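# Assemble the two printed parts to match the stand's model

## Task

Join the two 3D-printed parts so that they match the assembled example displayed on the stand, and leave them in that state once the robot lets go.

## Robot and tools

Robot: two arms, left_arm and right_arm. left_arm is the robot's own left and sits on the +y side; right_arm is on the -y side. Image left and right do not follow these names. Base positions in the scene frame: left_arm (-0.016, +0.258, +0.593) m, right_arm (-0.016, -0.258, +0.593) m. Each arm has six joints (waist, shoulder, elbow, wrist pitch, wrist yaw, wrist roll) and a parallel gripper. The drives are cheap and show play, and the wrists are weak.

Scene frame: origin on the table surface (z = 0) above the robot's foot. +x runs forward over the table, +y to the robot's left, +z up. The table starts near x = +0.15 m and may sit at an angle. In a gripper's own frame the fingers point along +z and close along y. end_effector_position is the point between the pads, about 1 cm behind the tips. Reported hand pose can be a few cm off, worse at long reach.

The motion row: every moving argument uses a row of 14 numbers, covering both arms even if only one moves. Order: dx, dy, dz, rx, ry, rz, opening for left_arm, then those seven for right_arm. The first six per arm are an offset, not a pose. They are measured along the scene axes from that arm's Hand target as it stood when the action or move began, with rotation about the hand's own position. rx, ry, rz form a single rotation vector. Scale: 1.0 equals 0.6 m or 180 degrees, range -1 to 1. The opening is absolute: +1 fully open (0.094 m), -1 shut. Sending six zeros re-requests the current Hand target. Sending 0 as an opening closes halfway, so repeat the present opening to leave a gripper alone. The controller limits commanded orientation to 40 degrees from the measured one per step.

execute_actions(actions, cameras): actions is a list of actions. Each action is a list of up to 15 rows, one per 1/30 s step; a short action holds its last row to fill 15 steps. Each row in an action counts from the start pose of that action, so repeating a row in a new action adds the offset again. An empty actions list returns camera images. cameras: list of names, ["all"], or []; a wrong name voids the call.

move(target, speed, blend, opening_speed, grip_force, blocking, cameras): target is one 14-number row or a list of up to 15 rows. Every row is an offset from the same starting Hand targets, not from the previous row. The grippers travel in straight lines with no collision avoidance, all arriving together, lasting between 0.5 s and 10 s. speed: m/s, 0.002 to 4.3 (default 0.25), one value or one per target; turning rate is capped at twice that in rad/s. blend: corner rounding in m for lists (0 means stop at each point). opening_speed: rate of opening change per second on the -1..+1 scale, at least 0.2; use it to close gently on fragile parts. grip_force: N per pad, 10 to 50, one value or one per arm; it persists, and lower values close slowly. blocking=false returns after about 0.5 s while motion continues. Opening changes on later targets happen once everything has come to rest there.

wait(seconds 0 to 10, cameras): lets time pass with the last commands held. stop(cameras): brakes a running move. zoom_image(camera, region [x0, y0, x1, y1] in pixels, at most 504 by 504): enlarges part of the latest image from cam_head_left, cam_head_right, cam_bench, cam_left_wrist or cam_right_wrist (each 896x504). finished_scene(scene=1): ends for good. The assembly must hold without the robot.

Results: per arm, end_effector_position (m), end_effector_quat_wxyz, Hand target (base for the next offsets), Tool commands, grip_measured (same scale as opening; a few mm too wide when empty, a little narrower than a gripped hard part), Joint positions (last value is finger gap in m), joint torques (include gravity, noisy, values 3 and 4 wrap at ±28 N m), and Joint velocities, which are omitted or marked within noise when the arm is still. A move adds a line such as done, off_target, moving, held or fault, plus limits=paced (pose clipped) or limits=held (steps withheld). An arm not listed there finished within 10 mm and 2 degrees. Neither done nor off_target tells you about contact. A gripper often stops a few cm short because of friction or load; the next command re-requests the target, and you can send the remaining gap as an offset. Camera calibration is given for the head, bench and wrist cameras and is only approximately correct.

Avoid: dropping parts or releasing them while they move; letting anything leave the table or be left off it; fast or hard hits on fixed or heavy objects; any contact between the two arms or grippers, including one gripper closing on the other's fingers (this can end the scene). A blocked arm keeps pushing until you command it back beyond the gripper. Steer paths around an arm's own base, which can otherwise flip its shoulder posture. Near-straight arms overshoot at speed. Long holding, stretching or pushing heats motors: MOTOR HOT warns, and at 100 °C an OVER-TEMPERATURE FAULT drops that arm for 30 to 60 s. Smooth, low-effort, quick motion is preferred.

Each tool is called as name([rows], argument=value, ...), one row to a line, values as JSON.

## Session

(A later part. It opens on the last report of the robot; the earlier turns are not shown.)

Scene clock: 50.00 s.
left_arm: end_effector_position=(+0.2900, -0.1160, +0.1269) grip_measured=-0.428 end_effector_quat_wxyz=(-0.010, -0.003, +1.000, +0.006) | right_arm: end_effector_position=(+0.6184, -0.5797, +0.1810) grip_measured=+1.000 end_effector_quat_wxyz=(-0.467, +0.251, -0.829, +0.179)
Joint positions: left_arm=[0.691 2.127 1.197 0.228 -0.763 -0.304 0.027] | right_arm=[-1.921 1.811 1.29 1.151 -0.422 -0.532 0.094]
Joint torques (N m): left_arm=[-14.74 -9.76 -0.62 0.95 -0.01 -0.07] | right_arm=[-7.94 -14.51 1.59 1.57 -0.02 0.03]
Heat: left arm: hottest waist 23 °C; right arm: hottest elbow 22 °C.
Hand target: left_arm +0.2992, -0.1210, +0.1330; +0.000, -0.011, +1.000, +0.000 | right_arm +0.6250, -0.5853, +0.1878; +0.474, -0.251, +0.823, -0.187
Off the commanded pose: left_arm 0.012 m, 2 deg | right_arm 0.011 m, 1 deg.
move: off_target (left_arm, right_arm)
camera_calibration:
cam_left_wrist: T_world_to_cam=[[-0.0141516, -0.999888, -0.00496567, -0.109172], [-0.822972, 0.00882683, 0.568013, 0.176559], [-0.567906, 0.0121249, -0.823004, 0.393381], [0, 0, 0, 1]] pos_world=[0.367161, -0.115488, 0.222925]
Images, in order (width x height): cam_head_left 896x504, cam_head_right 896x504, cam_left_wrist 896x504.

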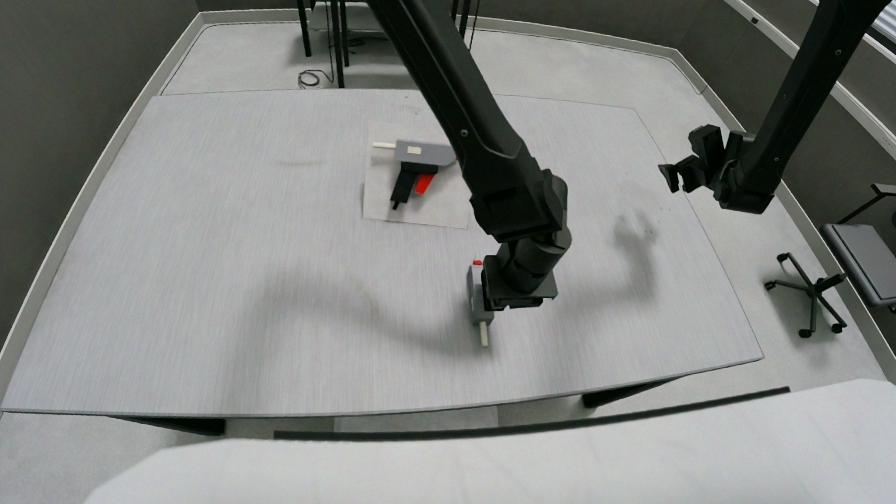

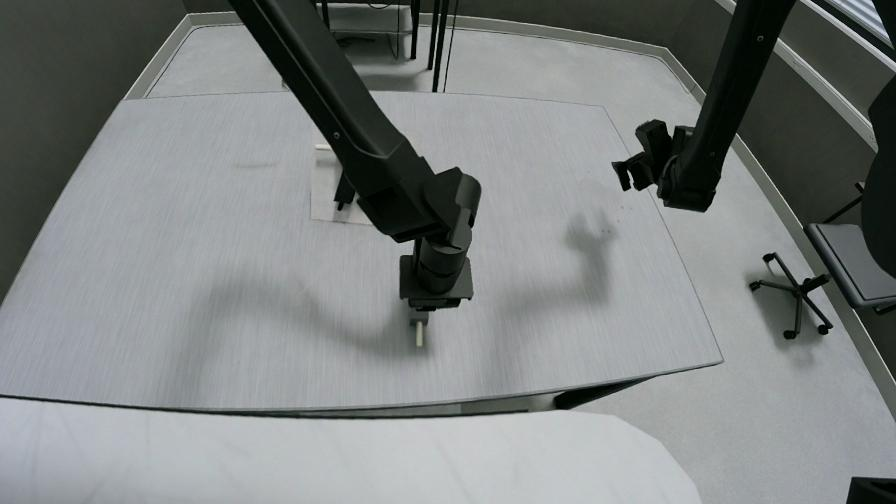

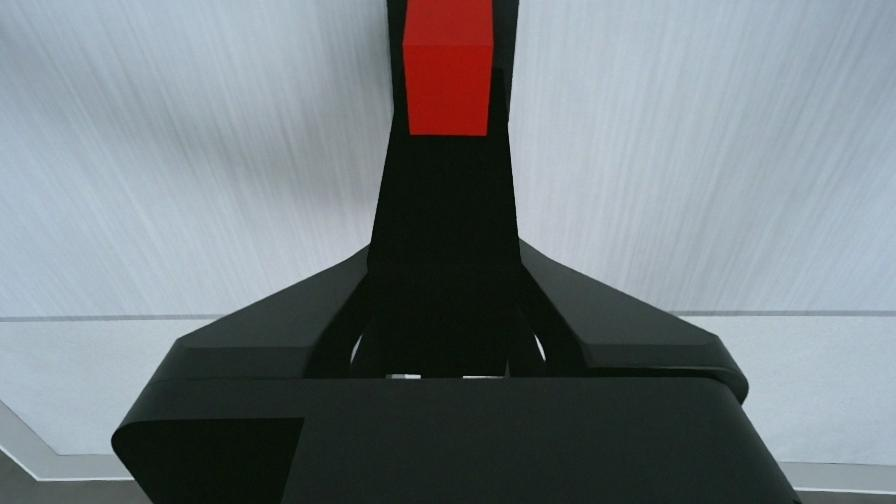

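move(target=[0.014,0.015,0.006,0,-0.008,0,-0.8,0,0,0,0,0,0,1], speed=0.1)

Scene clock: 52.23 s.
left_arm: end_effector_position=(+0.3000, -0.1149, +0.1279) grip_measured=-0.428 end_effector_quat_wxyz=(+0.003, -0.013, +1.000, +0.003) | right_arm: end_effector_position=(+0.6184, -0.5797, +0.1810) grip_measured=+1.000 end_effector_quat_wxyz=(-0.467, +0.251, -0.829, +0.179)
Joint positions: left_arm=[0.694 2.118 1.192 0.261 -0.763 -0.295 0.027] | right_arm=[-1.921 1.811 1.29 1.151 -0.422 -0.532 0.094]
Joint torques (N m): left_arm=[-13.63 -10.93 -2.19 1.31 0 -0.02] | right_arm=[-7.88 -14.56 1.62 1.55 -0.02 0.03]
Heat: left arm: hottest waist 24 °C; right arm: hottest elbow 22 °C.
Hand target: left_arm +0.3076, -0.1120, +0.1366; +0.013, -0.011, +1.000, +0.000 | right_arm +0.6250, -0.5853, +0.1878; +0.474, -0.251, +0.823, -0.187
Off the commanded pose: left_arm 0.012 m, 1 deg | right_arm 0.011 m, 1 deg.
move: off_target (left_arm, right_arm)

move(target=[-0.001,0.012,0.0,0,0,0,-0.8,0,0,0,0,0,0,1], speed=0.1, cameras=["cam_head_left","cam_head_right"])

zoom_image(camera="cam_head_right", region=[360, 240, 480, 360])

zoom_image(camera="cam_head_left", region=[420, 240, 540, 360])

Scene clock: 53.63 s.
left_arm: end_effector_position=(+0.2981, -0.1068, +0.1267) grip_measured=-0.428 end_effector_quat_wxyz=(+0.002, -0.013, +1.000, +0.004) | right_arm: end_effector_position=(+0.6184, -0.5797, +0.1810) grip_measured=+1.000 end_effector_quat_wxyz=(-0.467, +0.251, -0.829, +0.179)
Joint positions: left_arm=[0.704 2.11 1.174 0.275 -0.756 -0.289 0.027] | right_arm=[-1.921 1.811 1.29 1.151 -0.422 -0.532 0.094]
Joint torques (N m): left_arm=[-14.39 -10.99 -2.19 1.36 0.01 -0.02] | right_arm=[-8 -14.62 1.59 1.55 -0.02 0.04]
Heat: left arm: hottest waist 24 °C; right arm: hottest elbow 22 °C.
Hand target: left_arm +0.3070, -0.1048, +0.1366; +0.013, -0.011, +1.000, +0.000 | right_arm +0.6250, -0.5853, +0.1878; +0.474, -0.251, +0.823, -0.187
Off the commanded pose: left_arm 0.013 m, 1 deg | right_arm 0.011 m, 1 deg.
move: off_target (left_arm, right_arm)
Images, in order (width x height): cam_head_left 896x504, cam_head_right 896x504.

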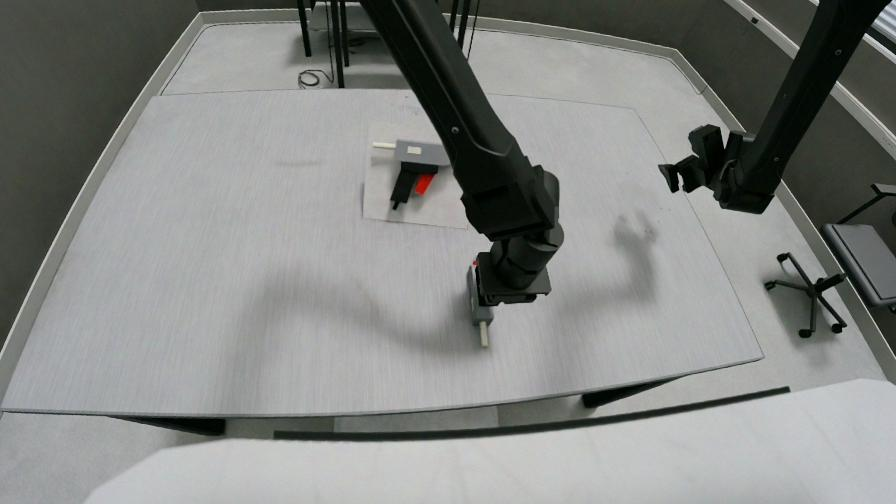

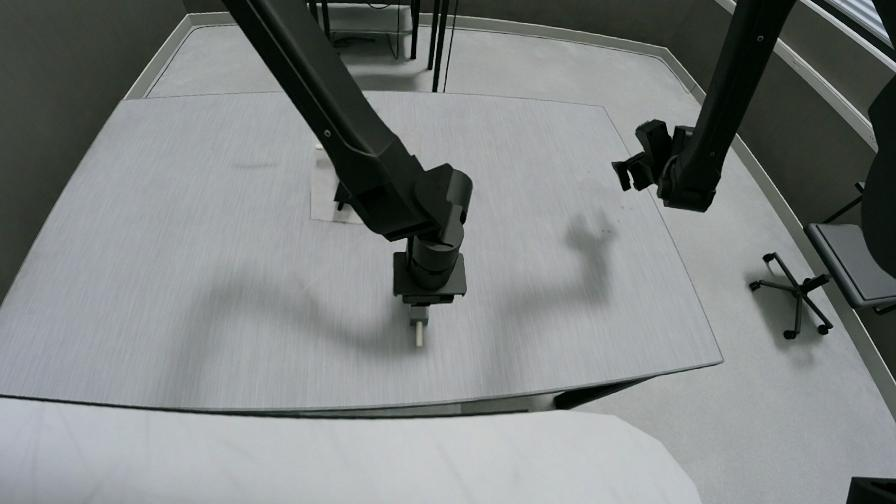

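Scaled by 4.200 from the camera's 896x504 image, which has a finer 1280x720 frame.

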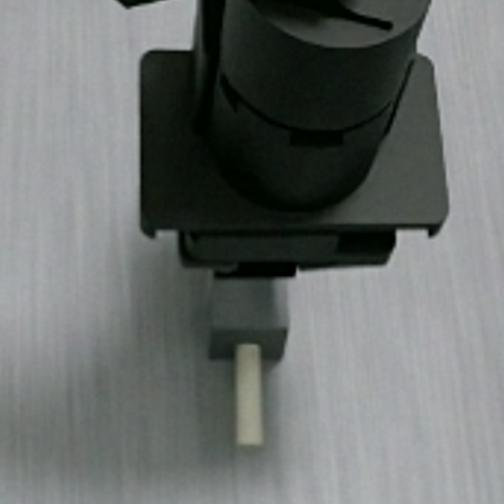

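Scaled by 4.200 from the camera's 896x504 image, which has a finer 1280x720 frame.

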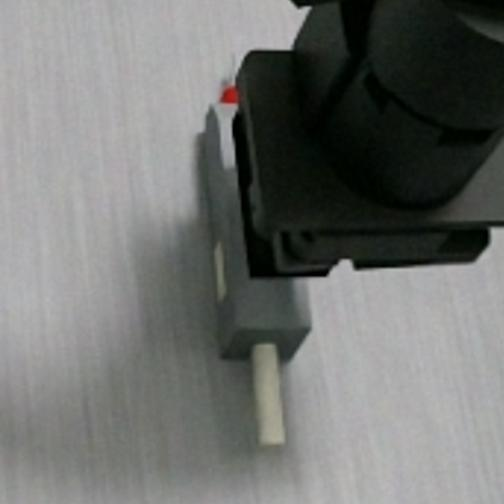

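move(target=[0.004,0,-0.02,0,0,0,-0.8,0,0,0,0,0,0,1], speed=0.05)

Scene clock: 55.43 s.
left_arm: end_effector_position=(+0.2992, -0.1006, +0.1209) grip_measured=-0.428 end_effector_quat_wxyz=(+0.000, -0.011, +1.000, +0.004) | right_arm: end_effector_position=(+0.6184, -0.5797, +0.1810) grip_measured=+1.000 end_effector_quat_wxyz=(-0.467, +0.251, -0.829, +0.179)
Joint positions: left_arm=[0.72 2.11 1.174 0.278 -0.743 -0.275 0.027] | right_arm=[-1.921 1.811 1.29 1.151 -0.422 -0.532 0.094]
Joint torques (N m): left_arm=[-13.98 -9.29 -0.58 1.4 0.01 -0.01] | right_arm=[-7.88 -14.56 1.59 1.55 -0.03 0.04]
Heat: left arm: hottest waist 24 °C; right arm: hottest elbow 22 °C.
Hand target: left_arm +0.3094, -0.1048, +0.1246; +0.013, -0.011, +1.000, +0.000 | right_arm +0.6250, -0.5853, +0.1878; +0.474, -0.251, +0.823, -0.187
Off the commanded pose: left_arm 0.012 m, 2 deg | right_arm 0.011 m, 1 deg.
move: off_target (left_arm, right_arm)

move(target=[0.002,-0.012,-0.006,0,0,0,-0.8,0,0,0,0,0,0,1], speed=0.05)

Scene clock: 56.83 s.
left_arm: end_effector_position=(+0.3062, -0.1072, +0.1158) grip_measured=-0.428 end_effector_quat_wxyz=(+0.006, -0.016, +1.000, +0.003) | right_arm: end_effector_position=(+0.6184, -0.5797, +0.1810) grip_measured=+1.000 end_effector_quat_wxyz=(-0.467, +0.251, -0.829, +0.179)
Joint positions: left_arm=[0.72 2.124 1.203 0.278 -0.743 -0.275 0.027] | right_arm=[-1.921 1.811 1.29 1.151 -0.422 -0.532 0.094]
Joint torques (N m): left_arm=[-14.33 -9.05 -0.76 0.66 -0.12 0] | right_arm=[-8 -14.56 1.61 1.55 -0.03 0.04]
Heat: left arm: hottest waist 24 °C; right arm: hottest elbow 22 °C.
Hand target: left_arm +0.3106, -0.1120, +0.1210; +0.013, -0.011, +1.000, +0.000 | right_arm +0.6250, -0.5853, +0.1878; +0.474, -0.251, +0.823, -0.187
Off the commanded pose: left_arm 0.008 m, 1 deg | right_arm 0.011 m, 1 deg.
move: off_target (right_arm)

move(target=[-0.012,0.0,-0.001,0,0,0,-0.8,0,0,0,0,0,0,1], speed=0.05)

Scene clock: 58.03 s.
left_arm: end_effector_position=(+0.3013, -0.1077, +0.1139) grip_measured=-0.428 end_effector_quat_wxyz=(+0.004, -0.014, +1.000, +0.003) | right_arm: end_effector_position=(+0.6184, -0.5797, +0.1810) grip_measured=+1.000 end_effector_quat_wxyz=(-0.467, +0.251, -0.829, +0.179)
Joint positions: left_arm=[0.72 2.133 1.203 0.283 -0.743 -0.275 0.027] | right_arm=[-1.921 1.811 1.29 1.151 -0.422 -0.532 0.094]
Joint torques (N m): left_arm=[-14.68 -9.64 -1.33 1.36 -0.17 -0.04] | right_arm=[-7.94 -14.62 1.61 1.55 -0.02 0.04]
Heat: left arm: hottest waist 24 °C; right arm: hottest elbow 22 °C.
Hand target: left_arm +0.3034, -0.1120, +0.1204; +0.013, -0.011, +1.000, +0.000 | right_arm +0.6250, -0.5853, +0.1878; +0.474, -0.251, +0.823, -0.187
Off the commanded pose: left_arm 0.008 m, 1 deg | right_arm 0.011 m, 1 deg.
move: off_target (right_arm)

Close. Down.

move(target=[0.0,0.001,-0.022,0,0,0,-0.8,0,0,0,0,0,0,1], speed=0.04, cameras=["cam_head_left","cam_head_right"])

zoom_image(camera="cam_head_right", region=[360, 240, 480, 360])

zoom_image(camera="cam_head_left", region=[420, 240, 540, 360])

Scene clock: 59.67 s.
left_arm: end_effector_position=(+0.2982, -0.1086, +0.1043) grip_measured=-0.428 end_effector_quat_wxyz=(+0.004, -0.014, +1.000, +0.003) | right_arm: end_effector_position=(+0.6184, -0.5797, +0.1810) grip_measured=+1.000 end_effector_quat_wxyz=(-0.467, +0.251, -0.829, +0.179)
Joint positions: left_arm=[0.729 2.156 1.22 0.294 -0.736 -0.267 0.027] | right_arm=[-1.921 1.811 1.29 1.151 -0.422 -0.532 0.094]
Joint torques (N m): left_arm=[-13.98 -9.17 -0.81 1.32 0 0.01] | right_arm=[-8 -14.56 1.61 1.55 -0.02 0.04]
Heat: left arm: hottest waist 24 °C; right arm: hottest elbow 22 °C.
Hand target: left_arm +0.3034, -0.1114, +0.1072; +0.013, -0.011, +1.000, +0.000 | right_arm +0.6250, -0.5853, +0.1878; +0.474, -0.251, +0.823, -0.187
Off the commanded pose: left_arm 0.007 m, 1 deg | right_arm 0.011 m, 1 deg.
move: off_target (right_arm)
Images, in order (width x height): cam_head_left 896x504, cam_head_right 896x504.

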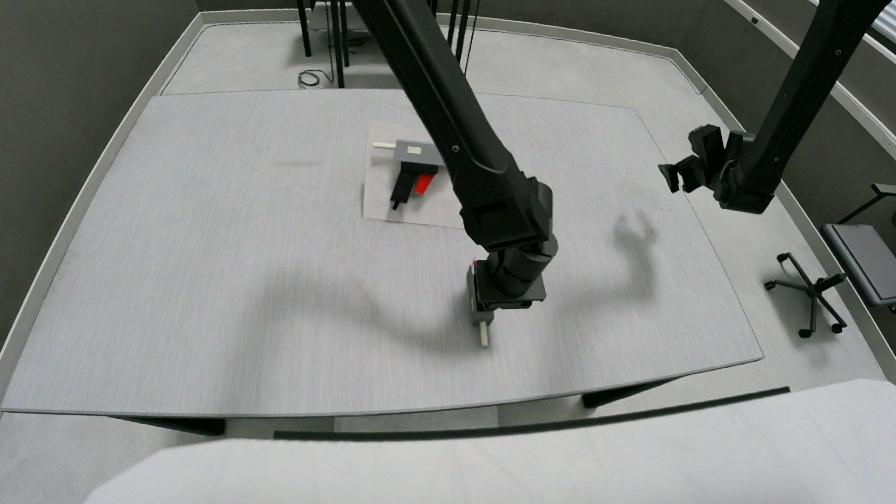

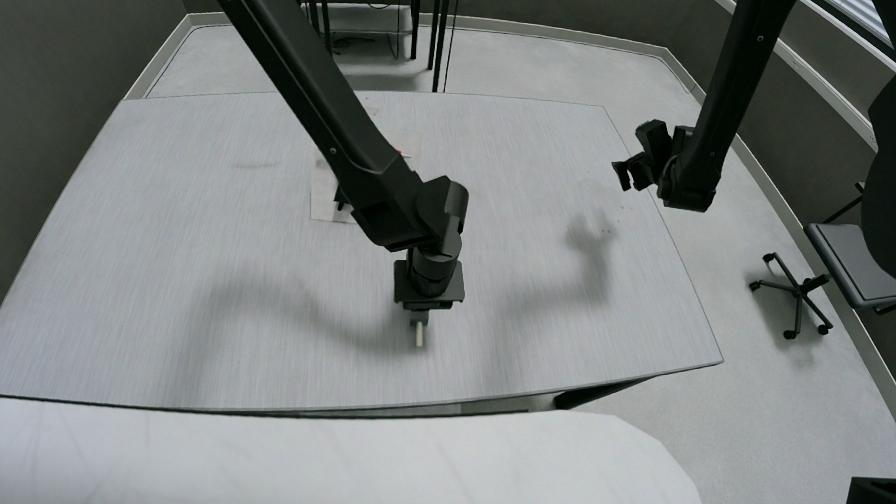

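Scaled by 4.200 from the camera's 896x504 image, which has a finer 1280x720 frame.

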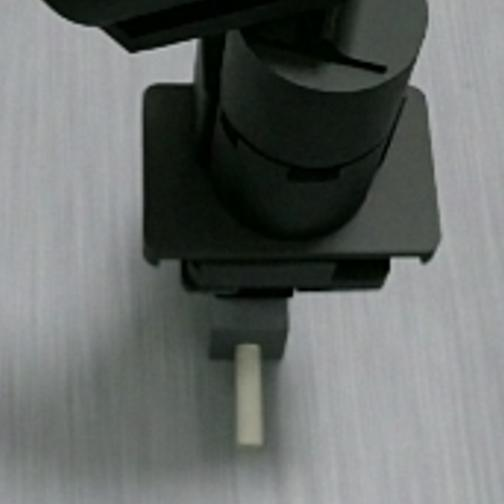

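Scaled by 4.200 from the camera's 896x504 image, which has a finer 1280x720 frame.

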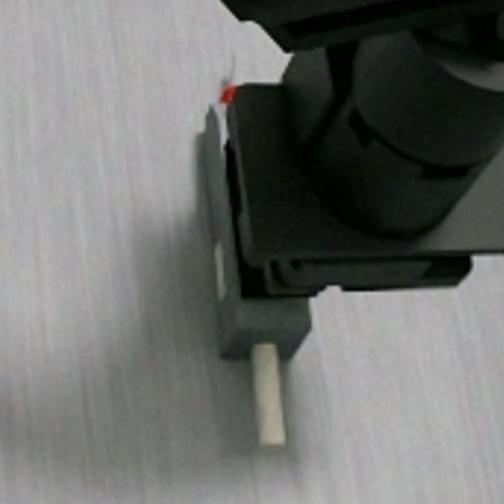

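move(target=[0.003,0.006,-0.012,0,0,0,-0.8,0,0,0,0,0,0,1], speed=0.03)

Scene clock: 61.27 s.
left_arm: end_effector_position=(+0.3003, -0.1068, +0.0982) grip_measured=-0.428 end_effector_quat_wxyz=(+0.004, -0.007, +1.000, +0.001) | right_arm: end_effector_position=(+0.6184, -0.5797, +0.1810) grip_measured=+1.000 end_effector_quat_wxyz=(-0.467, +0.251, -0.829, +0.179)
Joint positions: left_arm=[0.74 2.163 1.229 0.298 -0.723 -0.244 0.027] | right_arm=[-1.921 1.811 1.29 1.151 -0.422 -0.532 0.094]
Joint torques (N m): left_arm=[-13.68 -9.29 -0.8 1.21 -0.04 0.02] | right_arm=[-7.94 -14.62 1.62 1.57 -0.02 0.04]
Heat: left arm: hottest waist 24 °C; right arm: hottest elbow 22 °C.
Hand target: left_arm +0.3052, -0.1078, +0.1000; +0.013, -0.011, +1.000, +0.000 | right_arm +0.6250, -0.5853, +0.1878; +0.474, -0.251, +0.823, -0.187
Off the commanded pose: left_arm 0.005 m, 1 deg | right_arm 0.011 m, 1 deg.
move: off_target (right_arm)

move(target=[0.001,0.000,-0.012,0,0,0,-0.8,0,0,0,0,0,0,1], speed=0.03, cameras=["cam_head_left","cam_head_right"])

zoom_image(camera="cam_head_right", region=[360, 240, 480, 360])

zoom_image(camera="cam_head_left", region=[420, 240, 540, 360])

Scene clock: 62.80 s.
left_arm: end_effector_position=(+0.3010, -0.1067, +0.0966) grip_measured=-0.428 end_effector_quat_wxyz=(+0.005, -0.008, +1.000, +0.003) | right_arm: end_effector_position=(+0.6184, -0.5797, +0.1810) grip_measured=+1.000 end_effector_quat_wxyz=(-0.467, +0.251, -0.829, +0.179)
Joint positions: left_arm=[0.741 2.166 1.233 0.298 -0.725 -0.244 0.027] | right_arm=[-1.921 1.811 1.29 1.151 -0.422 -0.532 0.094]
Joint torques (N m): left_arm=[-13.04 -8.06 -0.12 1.26 0.03 0] | right_arm=[-7.94 -14.62 1.59 1.57 -0.03 0.04]
Heat: left arm: hottest waist 24 °C; right arm: hottest elbow 22 °C.
Hand target: left_arm +0.3058, -0.1078, +0.0928; +0.013, -0.011, +1.000, +0.000 | right_arm +0.6250, -0.5853, +0.1878; +0.474, -0.251, +0.823, -0.187
Off the commanded pose: left_arm 0.006 m, 1 deg | right_arm 0.011 m, 1 deg.
move: off_target (right_arm)
Images, in order (width x height): cam_head_left 896x504, cam_head_right 896x504.

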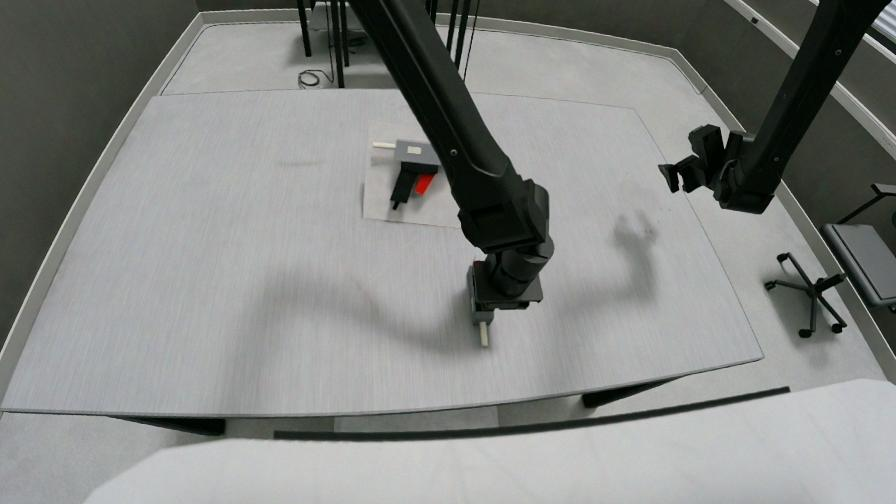

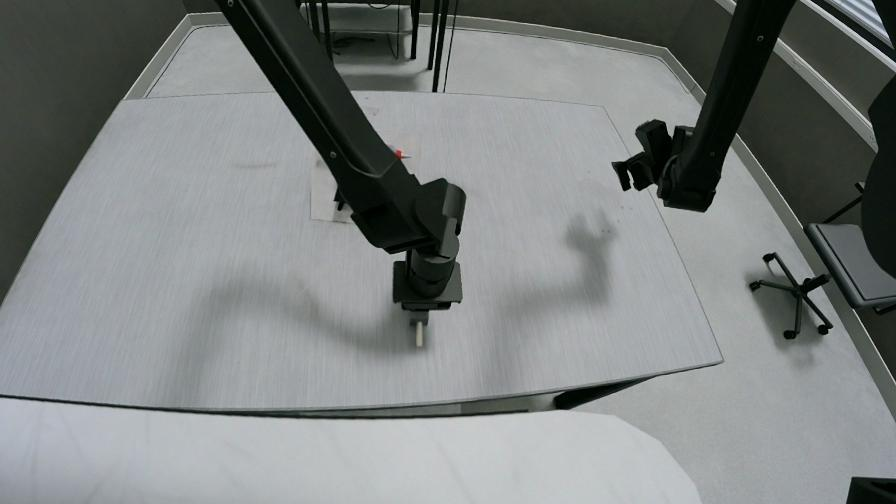

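Scaled by 4.200 from the camera's 896x504 image, which has a finer 1280x720 frame.

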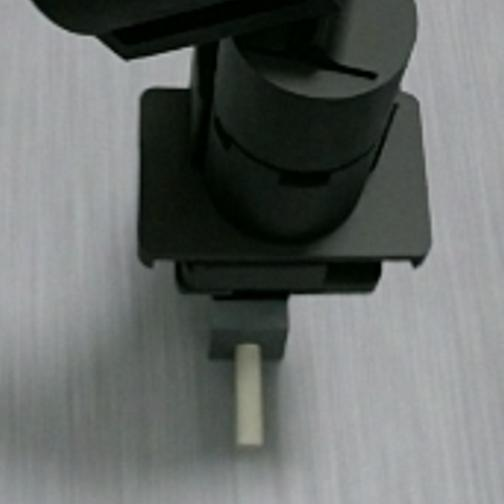

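Scaled by 4.200 from the camera's 896x504 image, which has a finer 1280x720 frame.

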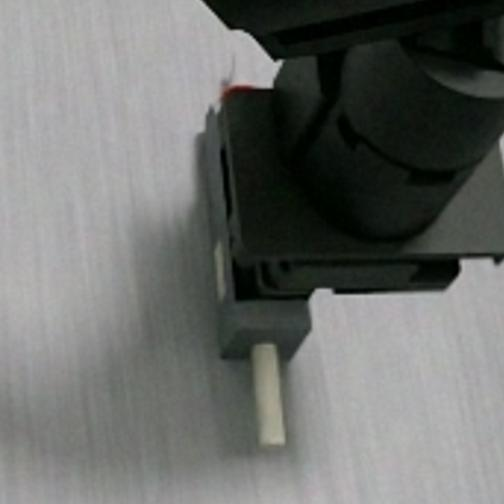

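move(target=[-0.002,0.000,-0.014,0,0,0,-0.8,0,0,0,0,0,0,1], speed=0.04, cameras=["cam_left_wrist"])

Scene clock: 64.33 s.
left_arm: end_effector_position=(+0.2996, -0.1073, +0.0966) grip_measured=-0.428 end_effector_quat_wxyz=(+0.005, -0.008, +1.000, +0.003) | right_arm: end_effector_position=(+0.6184, -0.5797, +0.1810) grip_measured=+1.000 end_effector_quat_wxyz=(-0.467, +0.251, -0.829, +0.179)
Joint positions: left_arm=[0.74 2.169 1.233 0.301 -0.728 -0.244 0.027] | right_arm=[-1.921 1.811 1.29 1.151 -0.422 -0.532 0.094]
Joint torques (N m): left_arm=[-12.22 -7.06 0.21 1.58 0.21 0.04] | right_arm=[-8 -14.62 1.61 1.57 -0.02 0.03]
Heat: left arm: hottest waist 24 °C; right arm: hottest elbow 22 °C.
Hand target: left_arm +0.3046, -0.1078, +0.0844; +0.013, -0.011, +1.000, +0.000 | right_arm +0.6250, -0.5853, +0.1878; +0.474, -0.251, +0.823, -0.187
Off the commanded pose: left_arm 0.013 m, 1 deg | right_arm 0.011 m, 1 deg.
move: off_target (left_arm, right_arm)
camera_calibration:
cam_left_wrist: T_world_to_cam=[[-0.00499844, -0.999987, -0.000592976, -0.10372], [-0.839663, 0.00387501, 0.543094, 0.208528], [-0.543084, 0.00321252, -0.839672, 0.367051], [0, 0, 0, 1]] pos_world=[0.373914, -0.105706, 0.194891]
Images, in order (width x height): cam_left_wrist 896x504.

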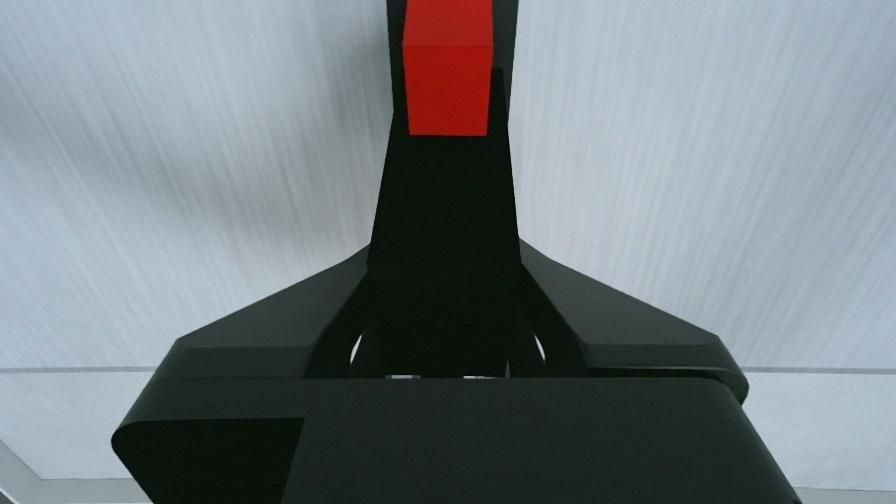

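Firm contact. Relieve pressure (target z up to the contact), then open gently and lift.

move([
  [-0.002,0.001,0.014,0,0,0,-0.8,0,0,0,0,0,0,1],
  [-0.002,0.001,0.014,0,0,0,0.2,0,0,0,0,0,0,1],
], speed=0.05, opening_speed=0.7)

move([
  [0,0,0.05,0,0,0,0.3,0,0,0,0,0,0,1],
  [-0.02,0.0,0.2,0,0,0,0.3,0,0,0,0,0,0,1],
  [-0.02,0.3,0.25,0,0,0,0.3,0,0,0,0,0,0,1],
], speed=[0.06,0.2,0.25], blend=0.02, cameras=["cam_head_left","cam_head_right","cam_bench"])

zoom_image(camera="cam_head_right", region=[360, 240, 480, 360])

zoom_image(camera="cam_head_left", region=[420, 240, 540, 360])

zoom_image(camera="cam_bench", region=[460, 270, 620, 440])

Scene clock: 68.07 s.
left_arm: end_effector_position=(+0.2980, -0.1058, +0.0907) grip_measured=+0.197 end_effector_quat_wxyz=(+0.003, -0.009, +1.000, +0.001) | right_arm: end_effector_position=(+0.6184, -0.5797, +0.1810) grip_measured=+1.000 end_effector_quat_wxyz=(-0.467, +0.251, -0.829, +0.179)
Joint positions: left_arm=[0.749 2.178 1.24 0.306 -0.716 -0.241 0.056] | right_arm=[-1.921 1.811 1.29 1.151 -0.422 -0.532 0.094]
Joint torques (N m): left_arm=[-13.33 -9.17 -1.01 1.32 -0.02 -0.04] | right_arm=[-7.82 -14.56 1.61 1.58 -0.02 0.04]
Heat: left arm: hottest waist 24 °C; right arm: hottest shoulder 22 °C.
Hand target: left_arm +0.3034, -0.1072, +0.0928; +0.013, -0.011, +1.000, +0.000 | right_arm +0.6250, -0.5853, +0.1878; +0.474, -0.251, +0.823, -0.187
Off the commanded pose: left_arm 0.006 m, 1 deg | right_arm 0.011 m, 1 deg.
move: off_target (right_arm)

Scene clock: 70.63 s.
left_arm: end_effector_position=(+0.2952, +0.0733, +0.2359) grip_measured=+0.297 end_effector_quat_wxyz=(+0.008, -0.021, +1.000, +0.004) | right_arm: end_effector_position=(+0.6184, -0.5797, +0.1810) grip_measured=+1.000 end_effector_quat_wxyz=(-0.467, +0.251, -0.829, +0.179)
Joint positions: left_arm=[0.844 1.604 0.62 0.406 -0.645 -0.189 0.061] | right_arm=[-1.921 1.811 1.29 1.151 -0.422 -0.532 0.094]
Joint torques (N m): left_arm=[-7.82 -8.7 -2.89 1.37 -0.02 0.03] | right_arm=[-7.88 -14.56 1.62 1.57 -0.03 0.03]
Heat: left arm: hottest waist 24 °C; right arm: hottest shoulder 22 °C.
Hand target: left_arm +0.2914, +0.0728, +0.2428; +0.013, -0.011, +1.000, +0.000 | right_arm +0.6250, -0.5853, +0.1878; +0.474, -0.251, +0.823, -0.187
Off the commanded pose: left_arm 0.008 m, 1 deg | right_arm 0.011 m, 1 deg.
move: off_target (right_arm); blend cut to 0.015 m at target 1
Images, in order (width x height): cam_head_left 896x504, cam_head_right 896x504, cam_bench 896x504.

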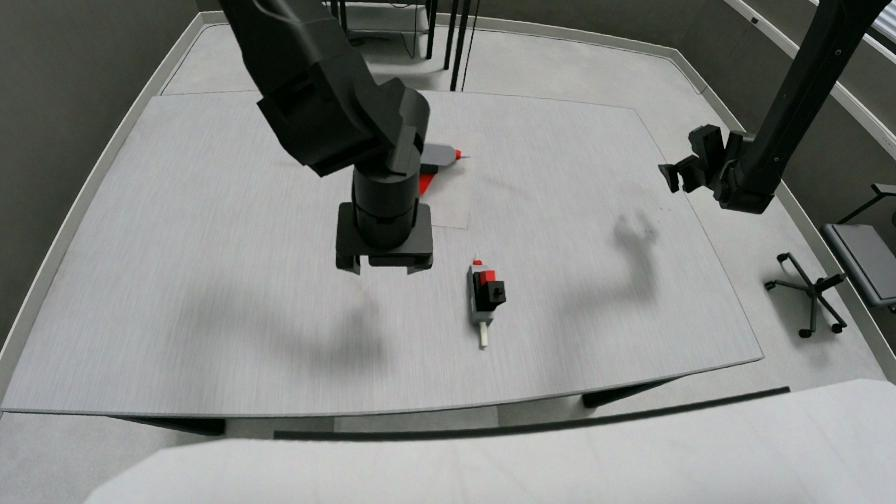

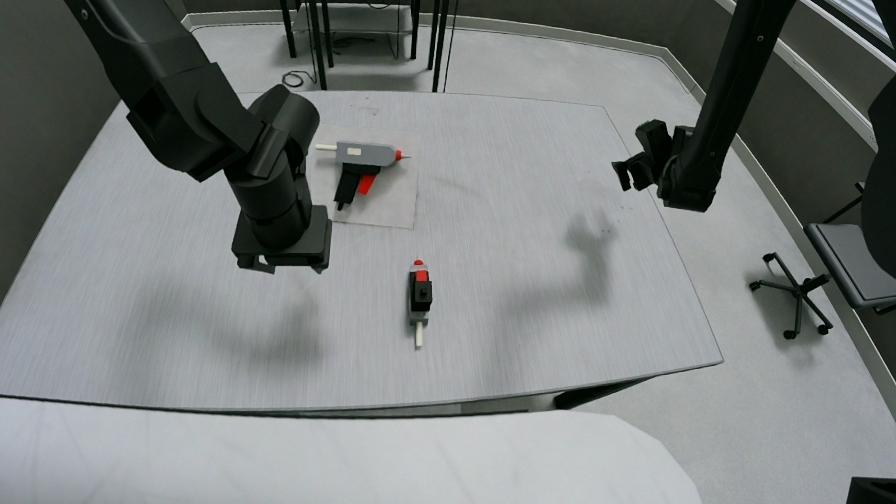

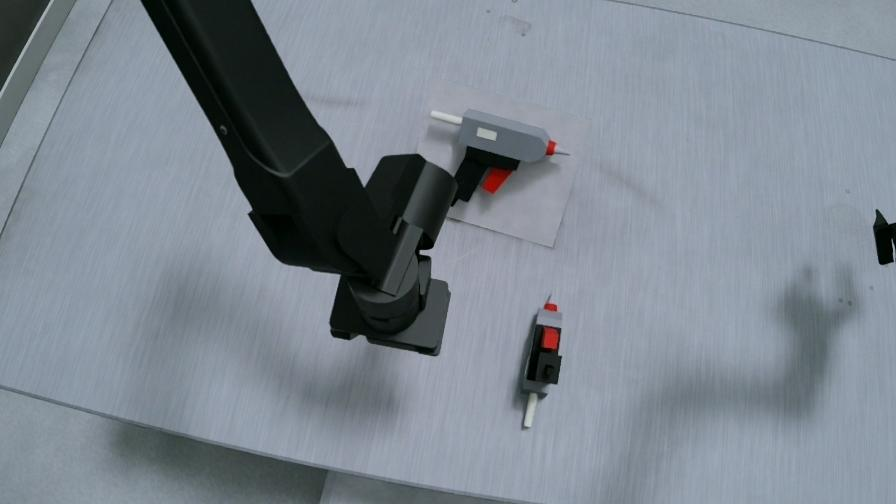

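Scaled by 4.200 from the camera's 896x504 image, which has a finer 1280x720 frame.

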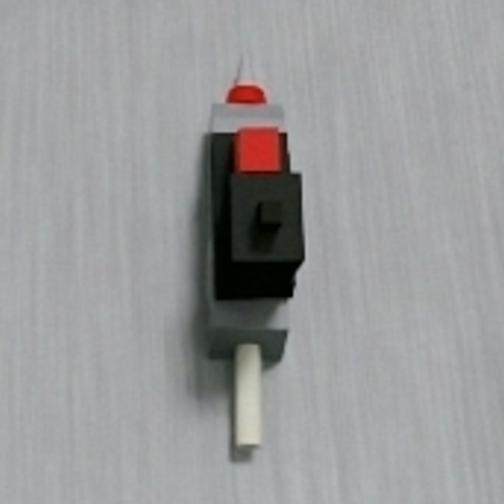

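Scaled by 4.200 from the camera's 896x504 image, which has a finer 1280x720 frame.

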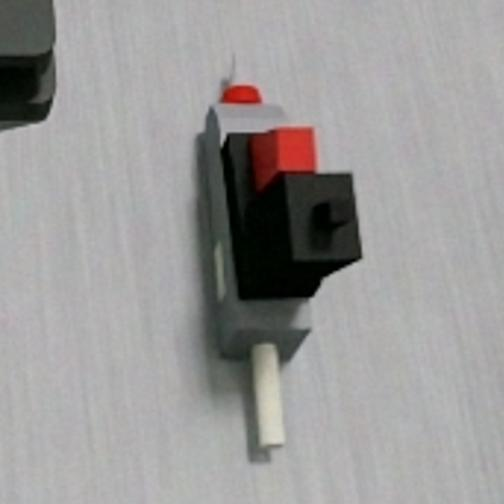

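Scaled by 2.965 from the camera's 896x504 image, which has a finer 1280x720 frame.

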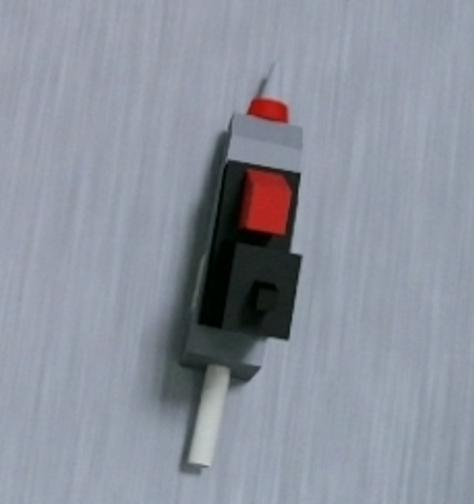

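finished_scene()

The scene is finished: the task was done.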